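# Unlatch lever and swing gate open a quarter turn

## Task

Rotate the latch lever so its handle points straight down, then open the gate by roughly 90 degrees so it ends up close to perpendicular to the panel, and finish with the hand clear of both the gate and the lever.

## Robot and tools

Robot: two arms, left_arm and right_arm, each with a sixteen-motor hand. The right arm has a right hand and the left arm has a mirrored left hand. Arm bases in the scene frame: left_arm at (-0.034, +0.318, +0.014) m and right_arm at (-0.011, -0.315, +0.002) m, both turned almost not at all about z. Both bases stand slightly off their nominal spots. Behind the arms is a fixed stand holding two cameras.

Scene frame: the origin is at table-top height, halfway between the nominal bases. +x points out over the table, +z points up, and +y points toward left_arm's side. Image left and right do not match arm names.

Hand point frame (right hand): +z runs along the straight fingers toward the tips. +x runs across the palm away from the thumb. +y points out of the palm face. The left hand is the same except that its +x points toward the thumb. A rigid mast on the palm side of the wrist can strike objects.

execute_actions(actions, cameras)
- actions is a list of actions, run in order. Each action lasts 0.5 s and holds up to 15 rows, one per 1/30 s step. If an action has fewer rows, its last row repeats for the remaining steps.
- Every row is one flat list of 48 numbers covering both arms, each number in [-1, 1].
- Numbers 1-24 are the left arm:
  - dx, dy, dz, rx, ry, rz;
  - sixteen hand goals: index_mcp, index_abd, index_pip, index_dip, middle_mcp, middle_abd, middle_pip, middle_dip, ring_mcp, ring_abd, ring_pip, ring_dip, thumb_cmc, thumb_axl, thumb_mcp, thumb_ipl;
  - current_limit, speed.
- Numbers 25-48 are the right arm, in the same order.
- dx..rz are offsets, not poses. They are measured along the scene frame axes from that arm's Hand target as it stood when the action began. Every row in the action is measured from that same start, not from the row before it. Sending the same offset again in a new action moves the hand further.
- Scale: 1.0 means 0.6 m for dx/dy/dz and 180 degrees for rotation. rx, ry, rz form one rotation vector, applied about the Hand target's position. Translation vectors longer than 1.0 get scaled back along their direction. A row of all-zero offsets asks the arm to hold, or to go back to, its current target.
- The sixteen hand numbers are absolute goal angles, mapped linearly between each hinge's two stops.
  - Each finger: _mcp is -18 deg at +1 and +128 at -1, straight at +0.75. _abd is -60/+60, straight at 0. _pip is -29/+108, straight at +0.58. _dip is -21/+117, straight at +0.70.
  - Thumb: thumb_cmc straight at +0.71, thumb_axl at +0.68, thumb_mcp at +0.23, thumb_ipl at +0.17.
  - Moving toward -1 bends or curls a hinge. For thumb_cmc, -1 brings the thumb in front of the palm.
  - A 0 is a real goal, not 'no change'. To keep a hand as it is, send back its hand_goal values, hand_current_limit and hand_speed.
- current_limit sets every hand motor's current cap linearly, from 0 mA at -1 to 550 mA at +1, never below 11 mA. Very low values may be too weak to lift a finger.
- speed sets how fast finger goals move: (speed+1)/2 of 8.5 rad/s.
- The starting values are current_limit +0.4 and speed -0.6. Whatever you last sent stays in effect.
- cameras picks which images come back: ["all"], [] or names. If left out or null, an empty action list returns all cameras and a non-empty one returns none. An unknown camera name makes the call invalid. Send actions=[] to see the state and images without moving.

Cameras and sizes (width x height): cam_head_left 896x504, cam_head_right 896x504, cam_high 896x504, cam_low 896x504, cam_left_wrist 672x504, cam_right_wrist 672x504.

zoom_image(camera, region) enlarges part of a camera's most recent image. region is [x0, y0, x1, y1] in pixels, measured from the top-left corner, and may be at most 504 wide and 504 tall. The camera must be among the latest images returned.

read_manual(section) returns only the licence texts. It does not move anything.

finished_scene(scene) closes the current scene, numbered 1 to 3, and cannot be undone. The gate and lever must already be in their final state and must stay there.

Result lines:
- end_effector_position (m) and end_effector_quat_wxyz: the hand point in the scene frame. These can be off by a few cm, more at long reach.
- Hand target: the last commanded pose after clipping. The next offsets count from here.
- Joint positions, Joint velocities ('within noise' means still), and Joint torques, which include gravity and are noisy. Torques 3 and 4 wrap at ±28 N m.
- hand_goal, hand_measured, hand_current_ma (positive pushes toward -1) and hand_state. hand_state is one of: moving, goal, blocked (pressing or stalled) or overload.
- hand_current_limit and hand_speed.
- Motor temperatures, and a MOTOR HOT line at 85 °C.

Motion behaviour:
- The controller limits the commanded orientation to within 40 degrees of the measured one. It favours position when it cannot reach both.
- The hand often stops short of the target and sags below it under load. If it still falls short after a zero action, send the remaining gap as an extra offset, and aim a little high when lifting.
- Small moves may not start at all.
- To stop pressing on something, set the target back beyond where the hand point currently is.
- When the wrist is near the first joint's axis, a small hand move can swing the whole arm.

Grip: a finger presses only while its goal lies past the contact surface. The further past, the harder it presses, up to the current cap. Gear friction can keep some grip even after the goal is reduced.

Things to avoid:
- Hitting fixed or heavy things hard, slamming the gate, hitting things or pushing very hard.
- Dropping things, or letting go of a part that is still moving.
- Any contact or squeeze between the two hands or arms.
- Holding any hand motor at 495 mA or more for 5 s. It shuts down for 10 s.
- Keeping an arm stretched out, or pushing toward a pose it cannot reach, for long. Motors heat up, and at 100 °C the arm stops and drops. An arm that stops ignores new hand numbers until it resumes.
- Slow turns: time spent thinking also counts as scene time, and smooth, low-effort motion is better.

Each tool is called after "Request:" in YAML: its name, and indented under it one key for each argument.

## Session

Request:
execute_actions:
  actions: []

Scene clock: 0.00 s.
left_arm: end_effector_position=(+0.6754, +0.5725, +0.2282) hand_goal=(+0.754, +0.000, +0.576, +0.696, +0.754, +0.000, +0.576, +0.696, +0.754, +0.000, +0.576, +0.696, +0.714, +0.678, +0.226, +0.168) hand_measured=(+0.754, +0.000, +0.576, +0.696, +0.754, +0.000, +0.576, +0.696, +0.754, +0.000, +0.576, +0.696, +0.714, +0.678, +0.226, +0.168) hand_current_ma=(+0, +0, +0, +0, +0, +0, +0, +0, +0, +0, +0, +0, +0, +0, +0, +0) hand_state=(goal, goal, goal, goal, goal, goal, goal, goal, goal, goal, goal, goal, goal, goal, goal, goal) hand_current_limit=0.40 hand_speed=-0.60 end_effector_quat_wxyz=(+0.115, +0.325, +0.936, +0.073) | right_arm: end_effector_position=(+0.6273, -0.4053, +0.3553) hand_goal=(+0.754, +0.000, +0.576, +0.696, +0.754, +0.000, +0.576, +0.696, +0.754, +0.000, +0.576, +0.696, +0.714, +0.678, +0.226, +0.168) hand_measured=(+0.754, +0.000, +0.576, +0.696, +0.754, +0.000, +0.576, +0.696, +0.754, +0.000, +0.576, +0.696, +0.714, +0.678, +0.226, +0.168) hand_current_ma=(+0, +0, +0, +0, +0, +0, +0, +0, +0, +0, +0, +0, +0, +0, +0, +0) hand_state=(goal, goal, goal, goal, goal, goal, goal, goal, goal, goal, goal, goal, goal, goal, goal, goal) hand_current_limit=0.40 hand_speed=-0.60 end_effector_quat_wxyz=(+0.119, +0.520, +0.524, +0.664)
Joint positions: left_arm=[0.276 2.028 2.023 -1.293 0.007 -0.649] | right_arm=[-0.291 1.517 0.998 0.375 -0.899 0.491]
Joint velocities: within noise
Joint torques (N m): no reading
Motor temperatures (°C): left_arm=[25 23 21 22 21 23] | right_arm=[21 22 22 24 23 22]
Heat: left arm: hottest waist 25 °C; right arm: hottest wrist pitch 24 °C.
Hand target: left_arm +0.6812, +0.5740, +0.2450; +0.129, +0.324, +0.934, +0.082 | right_arm +0.6299, -0.4060, +0.3783; +0.134, +0.505, +0.525, +0.672

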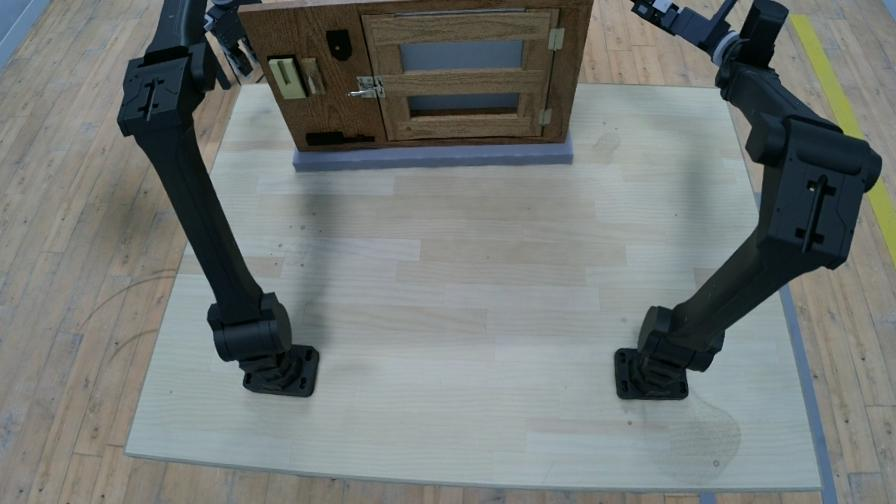

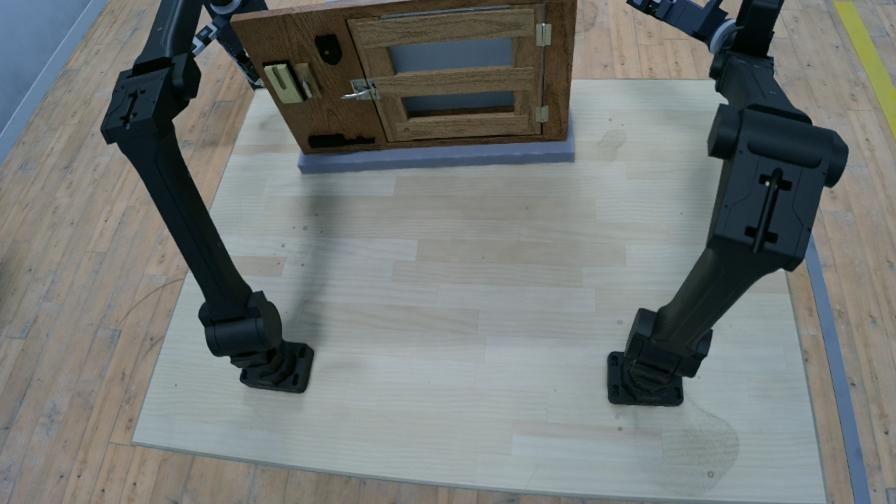

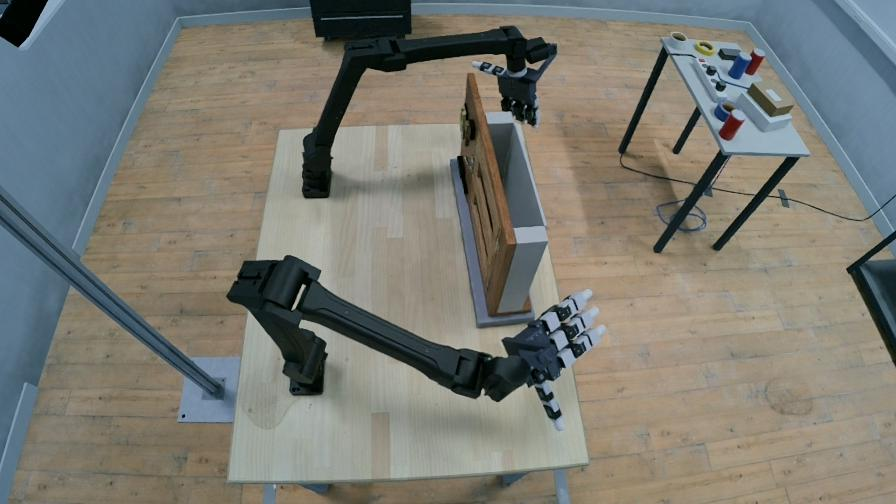

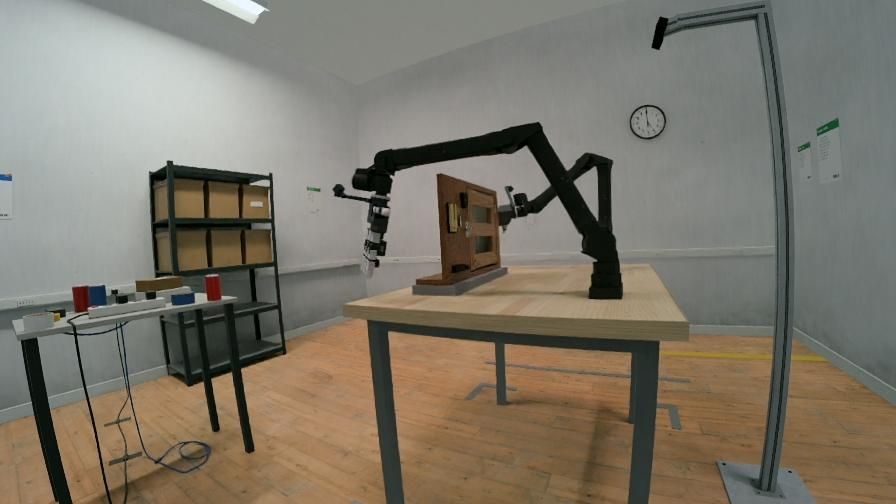

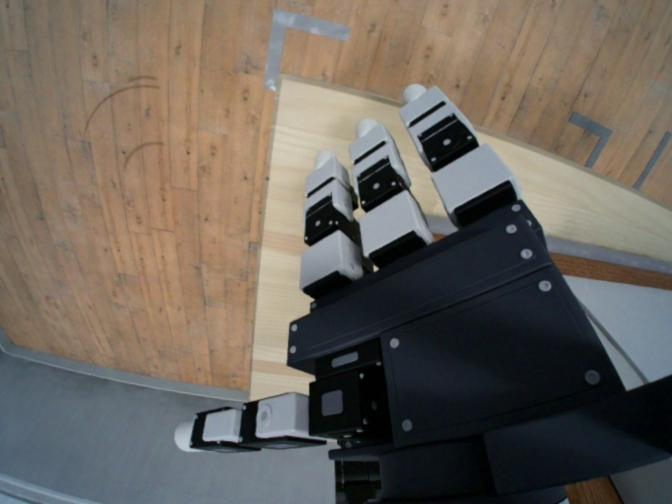

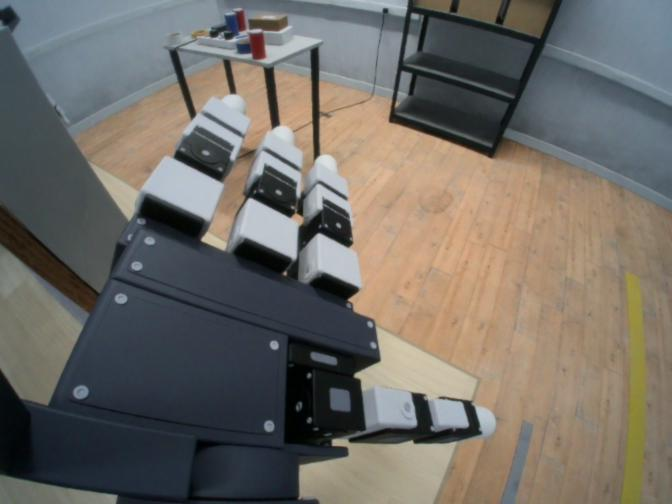

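Request:
zoom_image:
  camera: "cam_head_left"
  region: [230, 0, 610, 180]

Request:
zoom_image:
  camera: "cam_head_right"
  region: [230, 0, 610, 180]

Request:
zoom_image:
  camera: "cam_low"
  region: [400, 150, 560, 310]

Request:
zoom_image:
  camera: "cam_high"
  region: [420, 50, 600, 340]

Scaled by 1.326 from the camera's 896x504 image, which has a finer 1280x720 frame.

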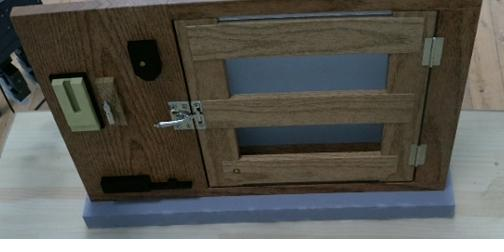

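Scaled by 1.326 from the camera's 896x504 image, which has a finer 1280x720 frame.

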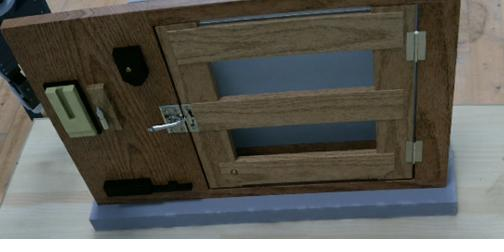

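Scaled by 3.150 from the camera's 896x504 image, which has a finer 1280x720 frame.

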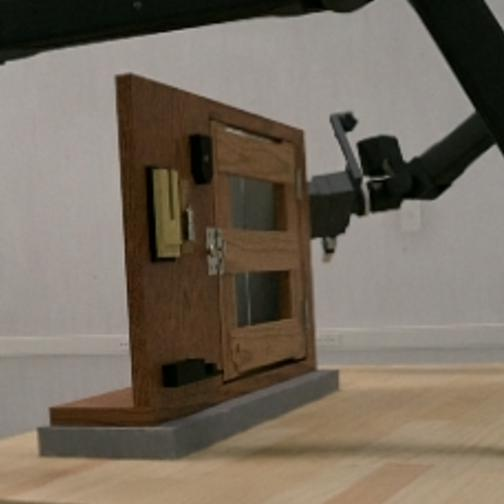

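Scaled by 1.738 from the camera's 896x504 image, which has a finer 1280x720 frame.

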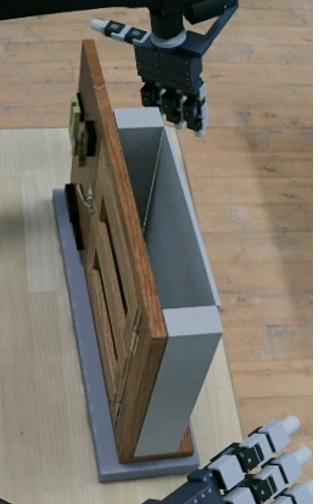

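Request:
zoom_image:
  camera: "cam_head_left"
  region: [320, 50, 420, 130]

Request:
zoom_image:
  camera: "cam_head_right"
  region: [320, 50, 420, 130]

Request:
zoom_image:
  camera: "cam_high"
  region: [450, 120, 510, 180]

Request:
zoom_image:
  camera: "cam_low"
  region: [440, 200, 500, 260]

Scaled by 5.040 from the camera's 896x504 image, which has a finer 1280x720 frame.

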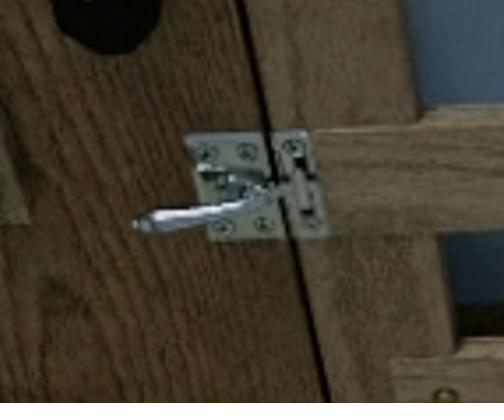

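Scaled by 5.040 from the camera's 896x504 image, which has a finer 1280x720 frame.

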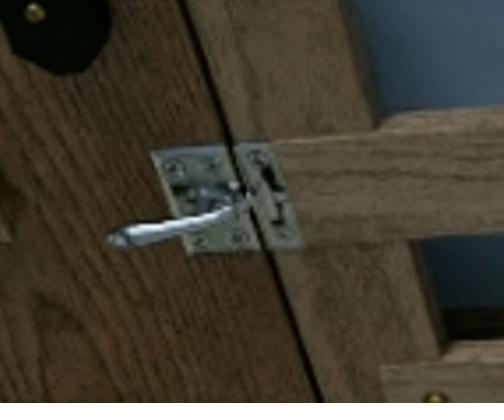

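Scaled by 8.400 from the camera's 896x504 image, which has a finer 1280x720 frame.

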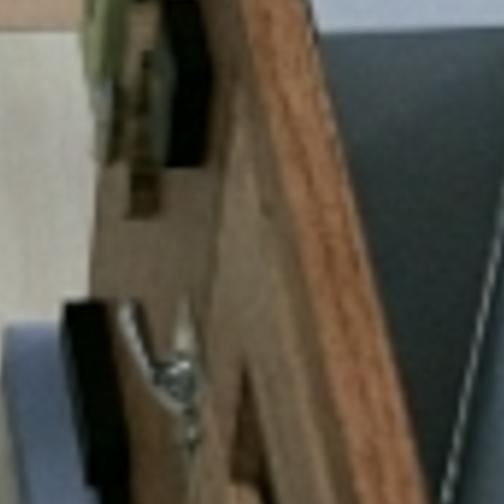

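Scaled by 8.400 from the camera's 896x504 image, which has a finer 1280x720 frame.

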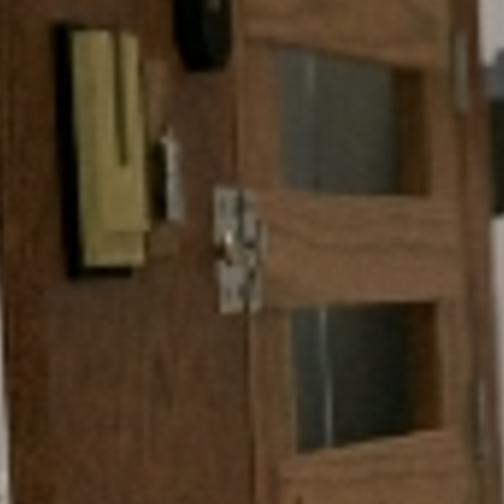

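Request:
execute_actions:
  actions:
    - [[-0.15,0.02,0.06,0,0,0,0.754,0,0.576,0.696,0.754,0,0.576,0.696,0.754,0,0.576,0.696,0.714,0.678,0.226,0.168,0.4,-0.6,0,0,0,0,0,0,0.754,0,0.576,0.696,0.754,0,0.576,0.696,0.754,0,0.576,0.696,0.714,0.678,0.226,0.168,0.4,-0.6]]
    - [[-0.18,0,0.06,0,0,0,0.754,0,0.576,0.696,0.754,0,0.576,0.696,0.754,0,0.576,0.696,0.714,0.678,0.226,0.168,0.4,-0.6,0,0,0,0,0,0,0.754,0,0.576,0.696,0.754,0,0.576,0.696,0.754,0,0.576,0.696,0.714,0.678,0.226,0.168,0.4,-0.6]]
    - [[-0.18,-0.05,0.03,0,0,0,0.754,0,0.576,0.696,0.754,0,0.576,0.696,0.754,0,0.576,0.696,0.714,0.678,0.226,0.168,0.4,-0.6,0,0,0,0,0,0,0.754,0,0.576,0.696,0.754,0,0.576,0.696,0.754,0,0.576,0.696,0.714,0.678,0.226,0.168,0.4,-0.6]]
    - [[-0.18,-0.1,0,-0.089,-0.158,0.07,0.754,0,0.576,0.696,0.754,0,0.576,0.696,0.754,0,0.576,0.696,0.714,0.678,0.226,0.168,0.4,-0.6,0,0,0,0,0,0,0.754,0,0.576,0.696,0.754,0,0.576,0.696,0.754,0,0.576,0.696,0.714,0.678,0.226,0.168,0.4,-0.6]]
    - [[-0.06,-0.1,0,-0.089,-0.158,0.07,0.754,0,0.576,0.696,0.754,0,0.576,0.696,0.754,0,0.576,0.696,0.714,0.678,0.226,0.168,0.4,-0.6,0,0,0,0,0,0,0.754,0,0.576,0.696,0.754,0,0.576,0.696,0.754,0,0.576,0.696,0.714,0.678,0.226,0.168,0.4,-0.6]]
  cameras: ["all"]

Scene clock: 123.30 s.
left_arm: end_effector_position=(+0.2294, +0.4364, +0.3361) hand_goal=(+0.754, +0.000, +0.576, +0.696, +0.754, +0.000, +0.576, +0.696, +0.754, +0.000, +0.576, +0.696, +0.714, +0.678, +0.226, +0.168) hand_measured=(+0.754, +0.002, +0.576, +0.696, +0.754, +0.002, +0.576, +0.696, +0.754, +0.002, +0.576, +0.696, +0.714, +0.678, +0.224, +0.168) hand_current_ma=(+0, +0, +0, +0, +0, +0, +0, +0, +0, +0, +0, +0, +0, +0, -1, +0) hand_state=(goal, goal, goal, goal, goal, goal, goal, goal, goal, goal, goal, goal, goal, goal, goal, goal) hand_current_limit=0.40 hand_speed=-0.60 end_effector_quat_wxyz=(+0.603, +0.022, +0.798, -0.018) | right_arm: end_effector_position=(+0.6273, -0.4053, +0.3553) hand_goal=(+0.754, +0.000, +0.576, +0.696, +0.754, +0.000, +0.576, +0.696, +0.754, +0.000, +0.576, +0.696, +0.714, +0.678, +0.226, +0.168) hand_measured=(+0.758, +0.000, +0.576, +0.696, +0.758, +0.000, +0.576, +0.696, +0.760, +0.000, +0.576, +0.696, +0.718, +0.678, +0.226, +0.168) hand_current_ma=(+5, +0, +0, +0, +5, +0, +0, +0, +6, +0, +0, +0, +4, +0, +0, +0) hand_state=(goal, goal, goal, goal, goal, goal, goal, goal, goal, goal, goal, goal, goal, goal, goal, goal) hand_current_limit=0.40 hand_speed=-0.60 end_effector_quat_wxyz=(+0.119, +0.520, +0.524, +0.664)
Joint positions: left_arm=[0.44 0.263 0.581 -0.627 0.457 -1.434] | right_arm=[-0.291 1.517 0.998 0.375 -0.899 0.491]
Joint torques (N m): left_arm=[0.09 2.78 8.77 3.04 -0.05 -0.11] | right_arm=[0.56 -10.46 11.12 2.1 -0.23 -0.12]
Motor temperatures (°C): left_arm=[25 33 33 22 21 23] | right_arm=[21 24 34 24 23 22]
Heat: left arm: hottest shoulder 33 °C; right arm: hottest elbow 34 °C.
Hand target: left_arm +0.2312, +0.4361, +0.3351; +0.609, +0.001, +0.793, -0.001 | right_arm +0.6299, -0.4060, +0.3783; +0.134, +0.505, +0.525, +0.672
Off the commanded pose: left_arm 0.002 m, 3 deg | right_arm 0.023 m, 3 deg.

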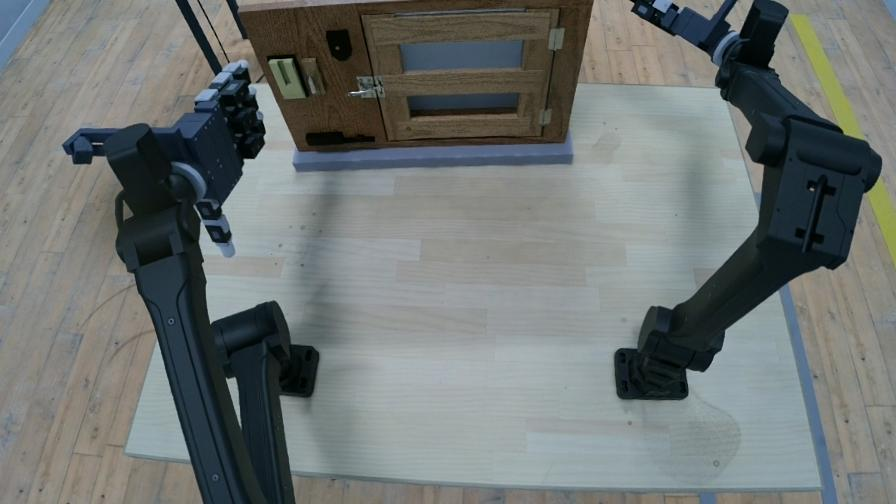

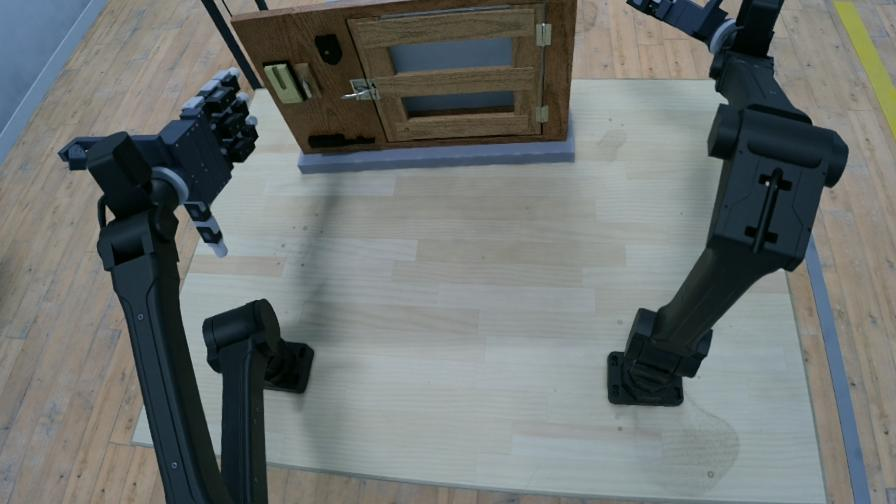

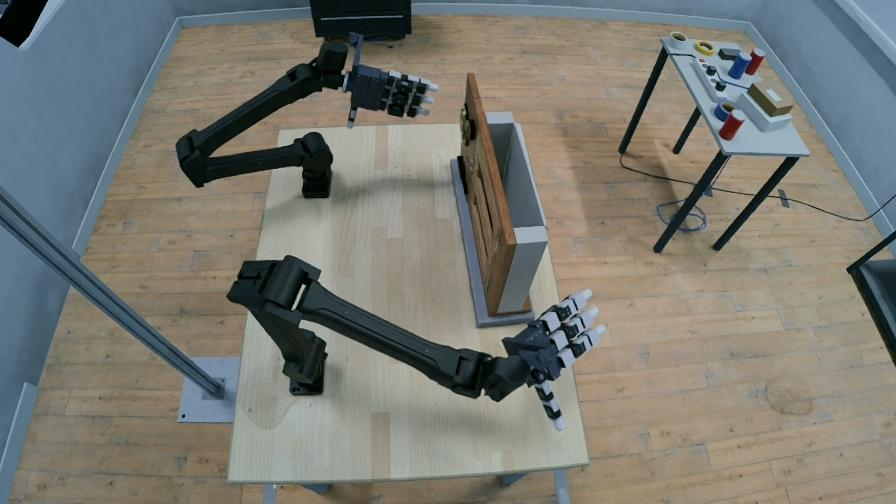

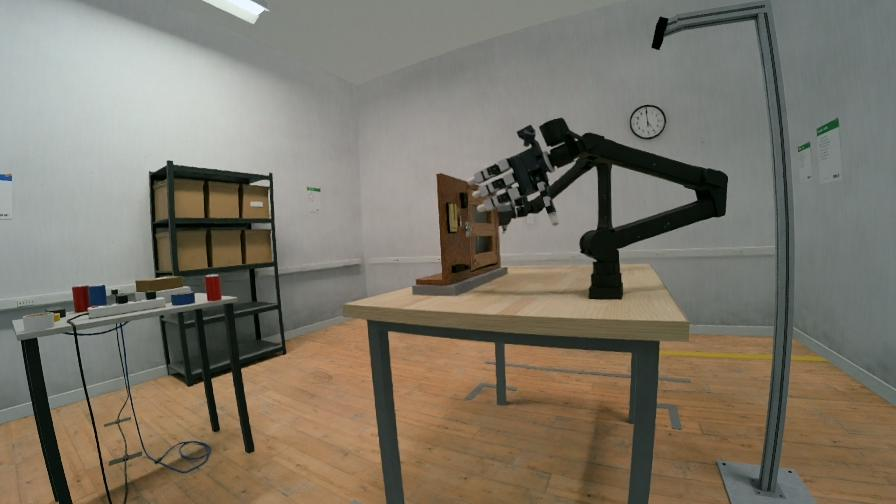

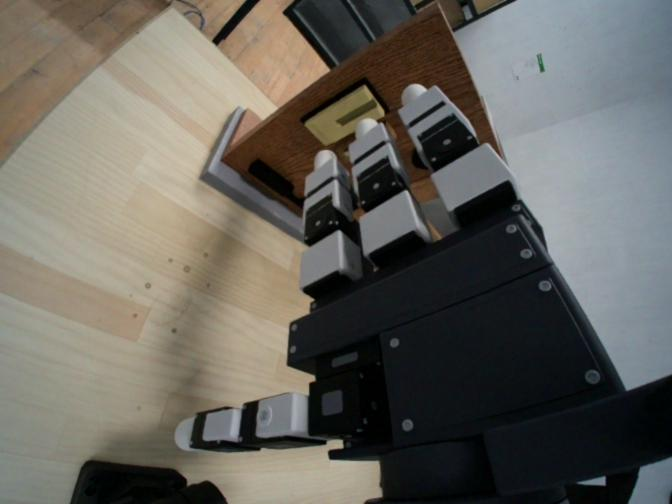

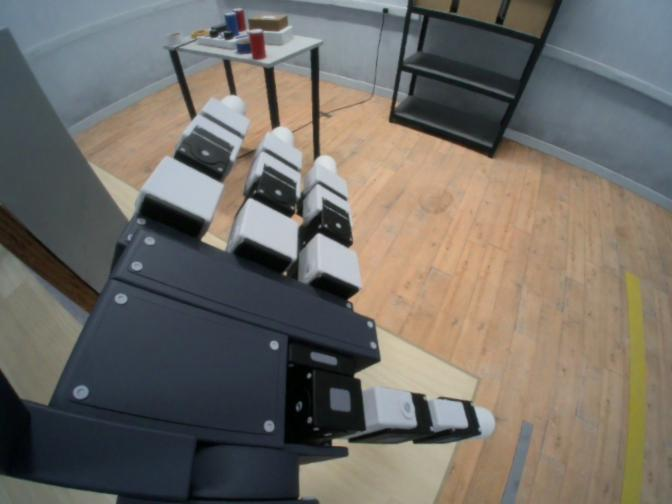

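Request:
execute_actions:
  actions:
    - [[0.07,-0.06,0,0,0,0,0.754,0,0.576,0.696,-0.5,0,-0.7,-0.2,-0.5,0,-0.7,-0.2,0.714,0.678,0.226,0.168,0.4,-0.6,0,0,0,0,0,0,0.754,0,0.576,0.696,0.754,0,0.576,0.696,0.754,0,0.576,0.696,0.714,0.678,0.226,0.168,0.4,-0.6]]
    - [[0,0,0,0,0,0,0.754,0,0.576,0.696,-0.5,0,-0.7,-0.2,-0.5,0,-0.7,-0.2,0.714,0.678,0.226,0.168,0.4,-0.6,0,0,0,0,0,0,0.754,0,0.576,0.696,0.754,0,0.576,0.696,0.754,0,0.576,0.696,0.714,0.678,0.226,0.168,0.4,-0.6]]
  cameras: ["all"]

Request:
zoom_image:
  camera: "cam_head_left"
  region: [200, 20, 440, 180]

Request:
zoom_image:
  camera: "cam_head_right"
  region: [200, 20, 440, 180]

Request:
zoom_image:
  camera: "cam_left_wrist"
  region: [200, 20, 520, 260]

Request:
zoom_image:
  camera: "cam_high"
  region: [360, 50, 540, 200]

Scene clock: 150.47 s.
left_arm: end_effector_position=(+0.2696, +0.4031, +0.3368) hand_goal=(+0.754, +0.000, +0.576, +0.696, -0.500, +0.000, -0.700, -0.200, -0.500, +0.000, -0.700, -0.200, +0.714, +0.678, +0.226, +0.168) hand_measured=(+0.754, +0.002, +0.576, +0.696, -0.434, +0.002, -0.676, -0.198, -0.434, +0.002, -0.676, -0.198, +0.714, +0.678, +0.224, +0.168) hand_current_ma=(+0, +0, +0, +0, +115, +0, +18, +0, +113, +0, +19, +0, +0, +0, -1, +0) hand_state=(goal, goal, goal, goal, blocked, goal, blocked, goal, blocked, goal, blocked, goal, goal, goal, goal, goal) hand_current_limit=0.40 hand_speed=-0.60 end_effector_quat_wxyz=(+0.605, +0.005, +0.796, +0.006) | right_arm: end_effector_position=(+0.6273, -0.4053, +0.3553) hand_goal=(+0.754, +0.000, +0.576, +0.696, +0.754, +0.000, +0.576, +0.696, +0.754, +0.000, +0.576, +0.696, +0.714, +0.678, +0.226, +0.168) hand_measured=(+0.758, +0.000, +0.576, +0.696, +0.758, +0.000, +0.576, +0.696, +0.760, +0.000, +0.576, +0.696, +0.718, +0.678, +0.226, +0.168) hand_current_ma=(+5, +0, +0, +0, +5, +0, +0, +0, +6, +0, +0, +0, +4, +0, +0, +0) hand_state=(goal, goal, goal, goal, goal, goal, goal, goal, goal, goal, goal, goal, goal, goal, goal, goal) hand_current_limit=0.40 hand_speed=-0.60 end_effector_quat_wxyz=(+0.119, +0.520, +0.524, +0.664)
Joint positions: left_arm=[0.019 0.386 0.58 -0.466 -0.006 -1.556] | right_arm=[-0.291 1.517 0.998 0.375 -0.899 0.491]
Joint torques (N m): left_arm=[-0.26 2.73 9.17 2.86 -0.26 0.07] | right_arm=[0.56 -10.52 11.12 2.07 -0.23 -0.12]
Heat: left arm: hottest elbow 31 °C; right arm: hottest elbow 35 °C.
Hand target: left_arm +0.2732, +0.4001, +0.3351; +0.609, +0.001, +0.793, -0.001 | right_arm +0.6299, -0.4060, +0.3783; +0.134, +0.505, +0.525, +0.672
Off the commanded pose: left_arm 0.005 m, 1 deg | right_arm 0.023 m, 3 deg.

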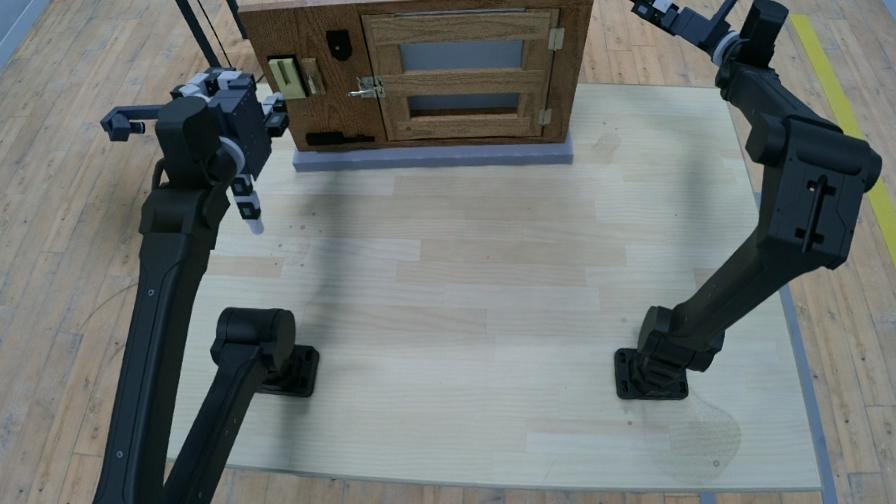

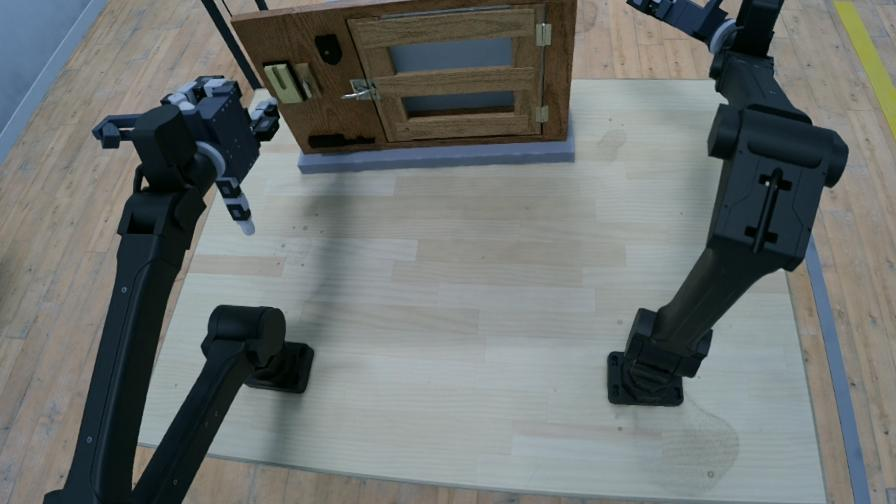

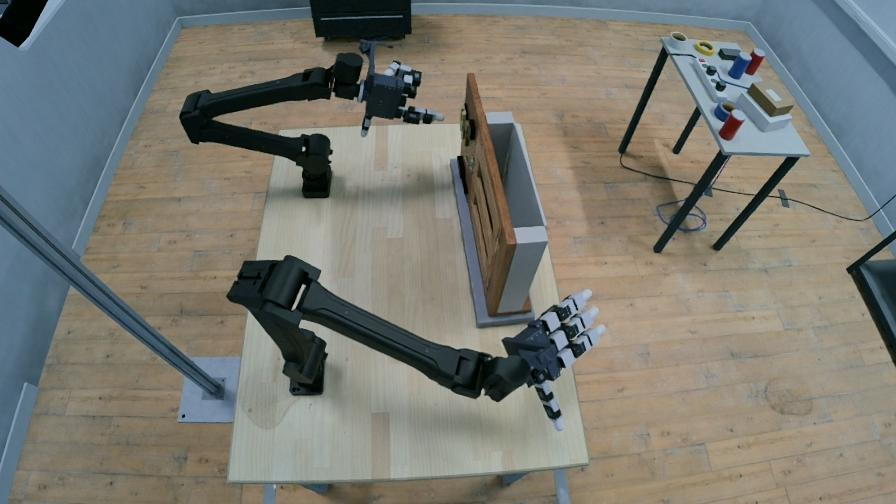

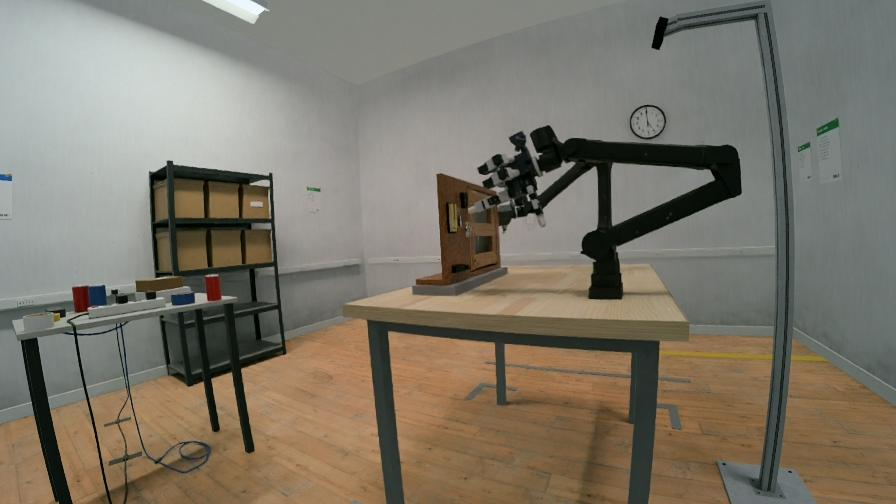

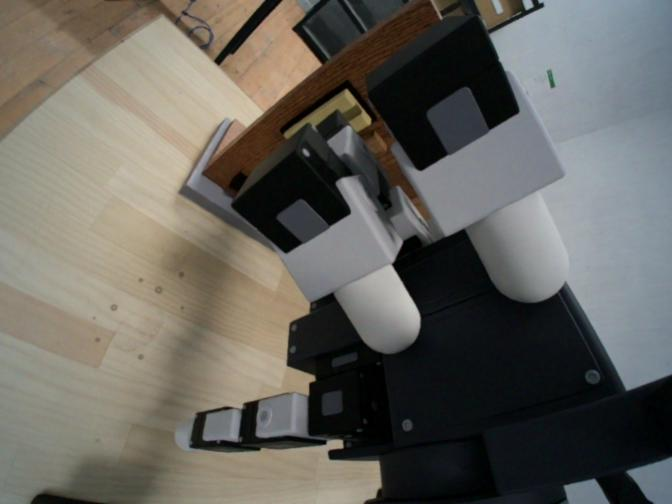

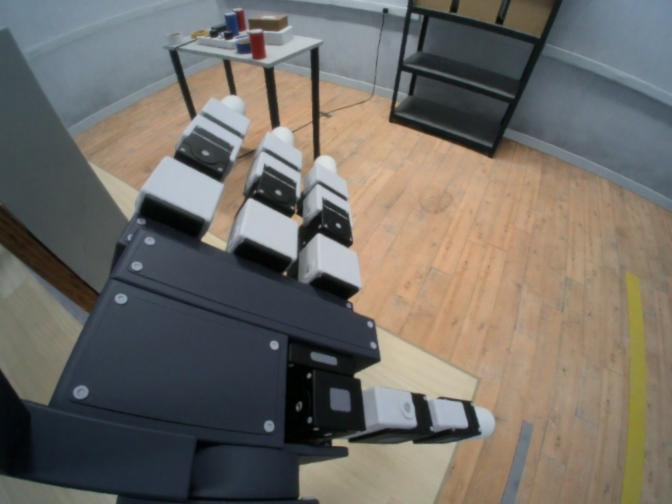

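Scaled by 2.100 from the camera's 896x504 image, which has a finer 1280x720 frame.

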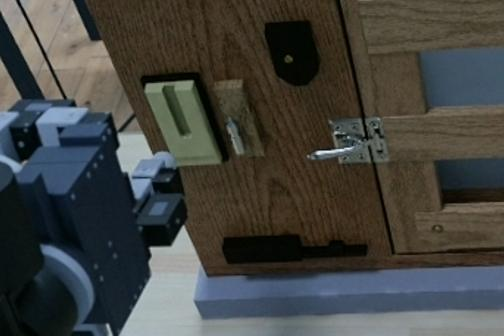

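Scaled by 2.100 from the camera's 896x504 image, which has a finer 1280x720 frame.

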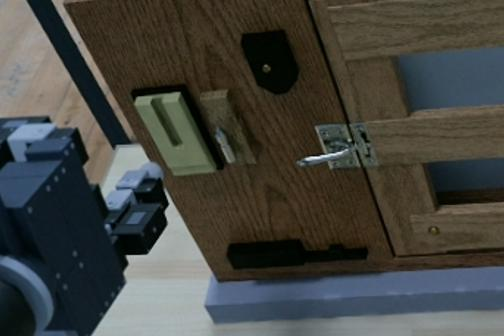

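Scaled by 1.575 from the camera's 672x504 image, which has a finer 960x720 frame.

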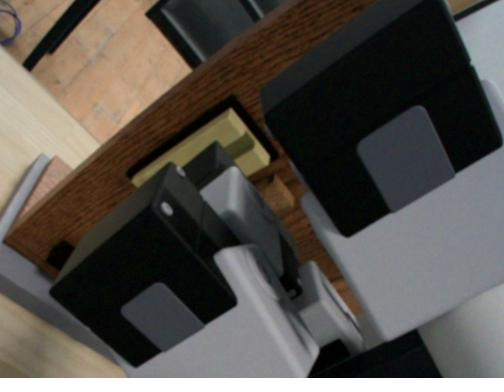

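Scaled by 2.800 from the camera's 896x504 image, which has a finer 1280x720 frame.

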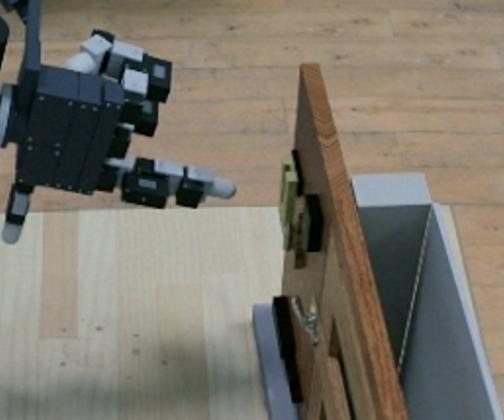

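Request:
execute_actions:
  actions:
    - [[0.03,-0.1,-0.03,0,0,0,0.754,0,0.576,0.696,-0.4,0,-0.65,-0.2,-0.4,0,-0.65,-0.2,0.714,0.678,0.226,0.168,0.4,-0.6,0,0,0,0,0,0,0.754,0,0.576,0.696,0.754,0,0.576,0.696,0.754,0,0.576,0.696,0.714,0.678,0.226,0.168,0.4,-0.6]]
  cameras: ["all"]

Request:
zoom_image:
  camera: "cam_head_left"
  region: [260, 20, 440, 140]

Request:
zoom_image:
  camera: "cam_head_right"
  region: [260, 20, 440, 140]

Request:
zoom_image:
  camera: "cam_low"
  region: [420, 130, 560, 270]

Request:
zoom_image:
  camera: "cam_high"
  region: [400, 60, 520, 180]

Scene clock: 213.10 s.
left_arm: end_effector_position=(+0.2894, +0.3438, +0.3197) hand_goal=(+0.754, +0.000, +0.576, +0.696, -0.400, +0.000, -0.650, -0.200, -0.400, +0.000, -0.650, -0.200, +0.714, +0.678, +0.226, +0.168) hand_measured=(+0.754, +0.002, +0.576, +0.696, -0.400, +0.002, -0.650, -0.200, -0.400, +0.002, -0.650, -0.200, +0.714, +0.678, +0.224, +0.168) hand_current_ma=(+0, +0, +0, +0, +0, +0, +0, +0, +0, +0, +0, +0, +0, +0, -1, +0) hand_state=(goal, goal, goal, goal, goal, goal, goal, goal, goal, goal, goal, goal, goal, goal, goal, goal) hand_current_limit=0.40 hand_speed=-0.60 end_effector_quat_wxyz=(+0.605, +0.006, +0.796, +0.007) | right_arm: end_effector_position=(+0.6273, -0.4053, +0.3553) hand_goal=(+0.754, +0.000, +0.576, +0.696, +0.754, +0.000, +0.576, +0.696, +0.754, +0.000, +0.576, +0.696, +0.714, +0.678, +0.226, +0.168) hand_measured=(+0.758, +0.000, +0.576, +0.696, +0.758, +0.000, +0.576, +0.696, +0.760, +0.000, +0.576, +0.696, +0.718, +0.678, +0.226, +0.168) hand_current_ma=(+5, +0, +0, +0, +5, +0, +0, +0, +6, +0, +0, +0, +4, +0, +0, +0) hand_state=(goal, goal, goal, goal, goal, goal, goal, goal, goal, goal, goal, goal, goal, goal, goal, goal) hand_current_limit=0.40 hand_speed=-0.60 end_effector_quat_wxyz=(+0.119, +0.520, +0.524, +0.664)
Joint positions: left_arm=[-0.33 0.495 0.556 -0.35 -0.342 -1.65] | right_arm=[-0.291 1.517 0.998 0.375 -0.899 0.491]
Joint torques (N m): left_arm=[-0.15 1.2 9.11 2.77 -0.35 0.1] | right_arm=[0.62 -10.46 11.14 2.1 -0.23 -0.12]
Motor temperatures (°C): left_arm=[25 26 29 22 21 23] | right_arm=[21 24 36 24 23 22]
Heat: left arm: hottest elbow 29 °C; right arm: hottest elbow 36 °C.
Hand target: left_arm +0.2912, +0.3401, +0.3170; +0.609, +0.001, +0.793, -0.001 | right_arm +0.6299, -0.4060, +0.3783; +0.134, +0.505, +0.525, +0.672
Off the commanded pose: left_arm 0.005 m, 1 deg | right_arm 0.023 m, 3 deg.

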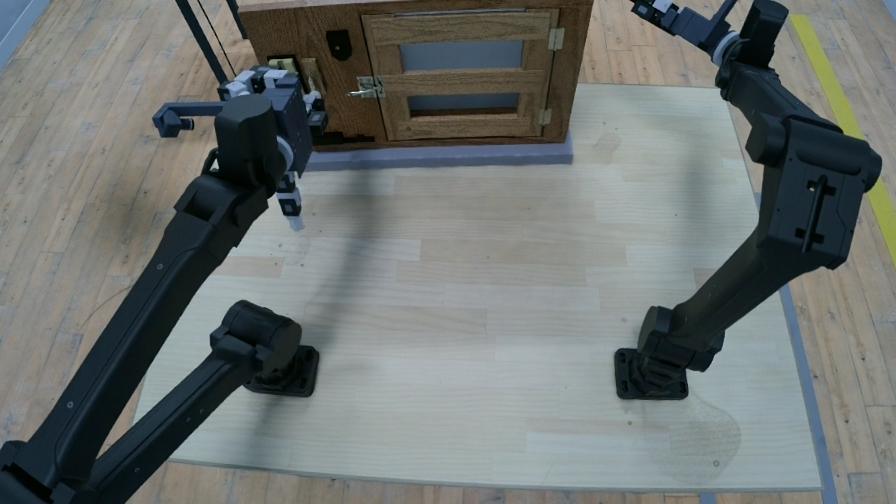

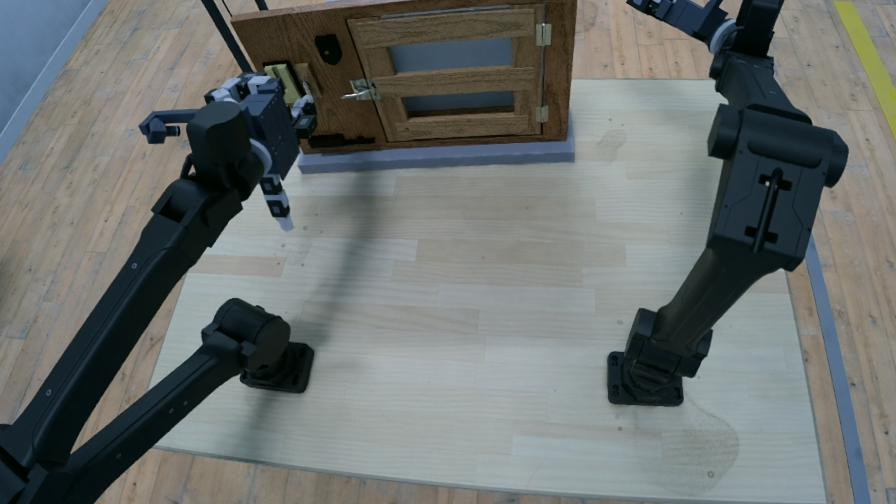

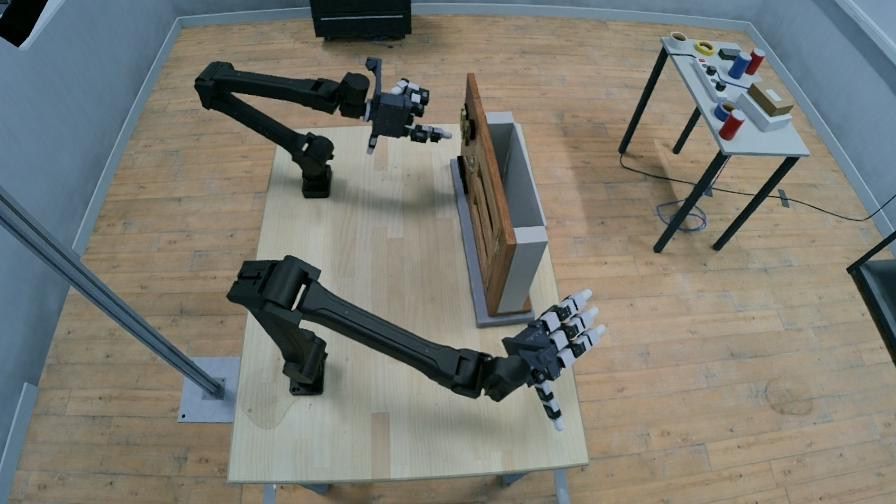

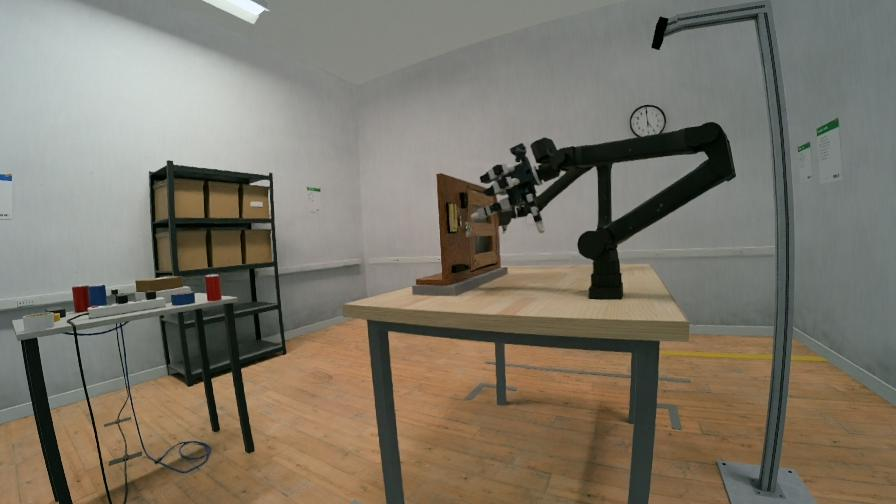

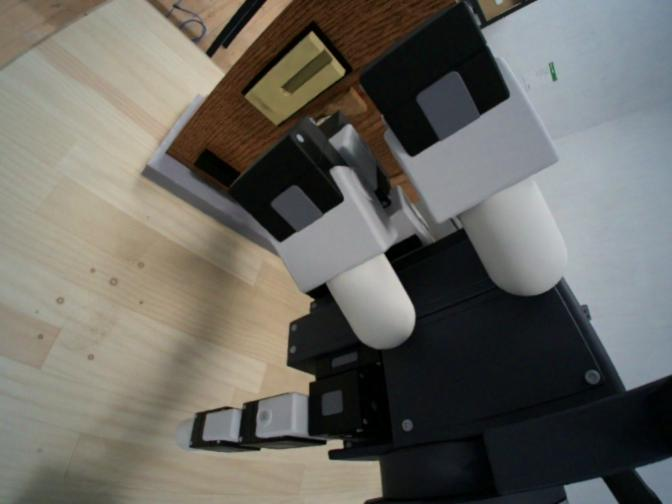

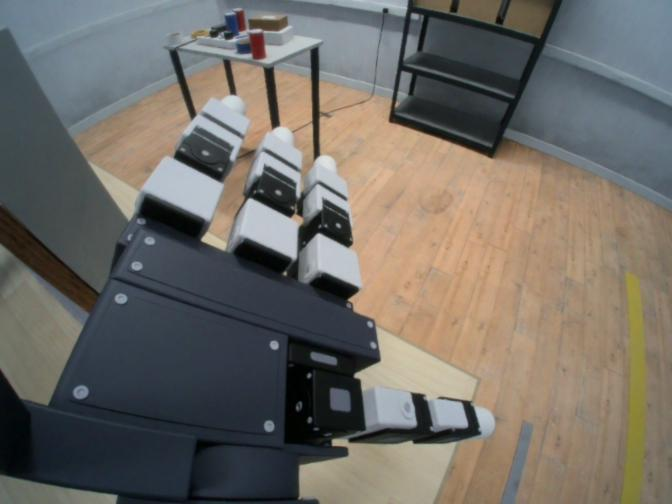

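Scaled by 2.800 from the camera's 896x504 image, which has a finer 1280x720 frame.

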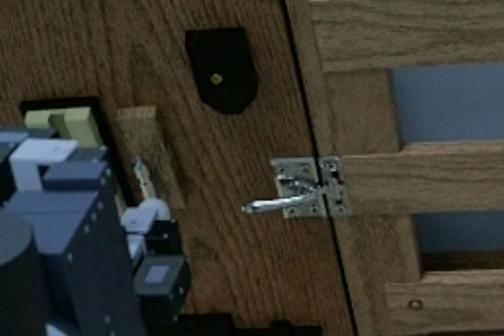

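Scaled by 2.800 from the camera's 896x504 image, which has a finer 1280x720 frame.

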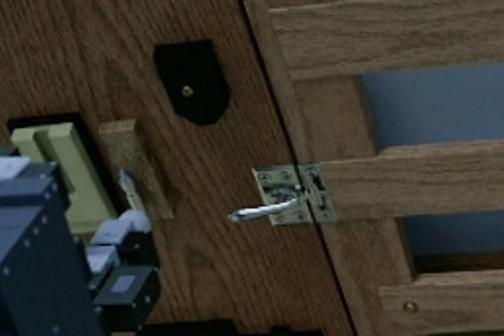

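Scaled by 3.600 from the camera's 896x504 image, which has a finer 1280x720 frame.

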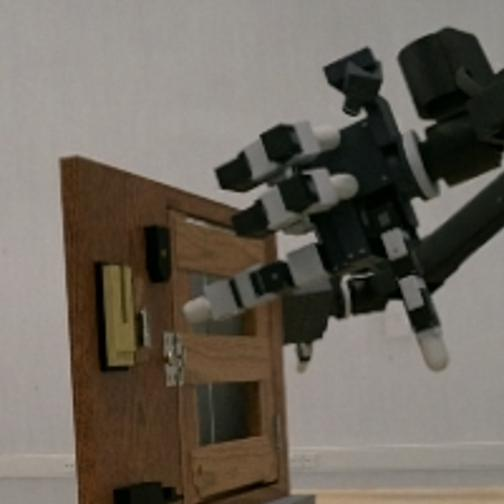

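Scaled by 4.200 from the camera's 896x504 image, which has a finer 1280x720 frame.

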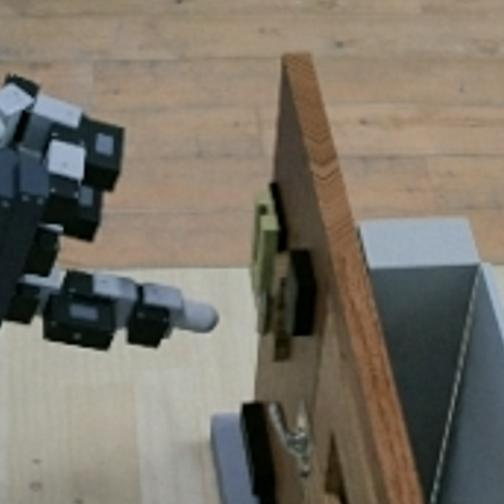

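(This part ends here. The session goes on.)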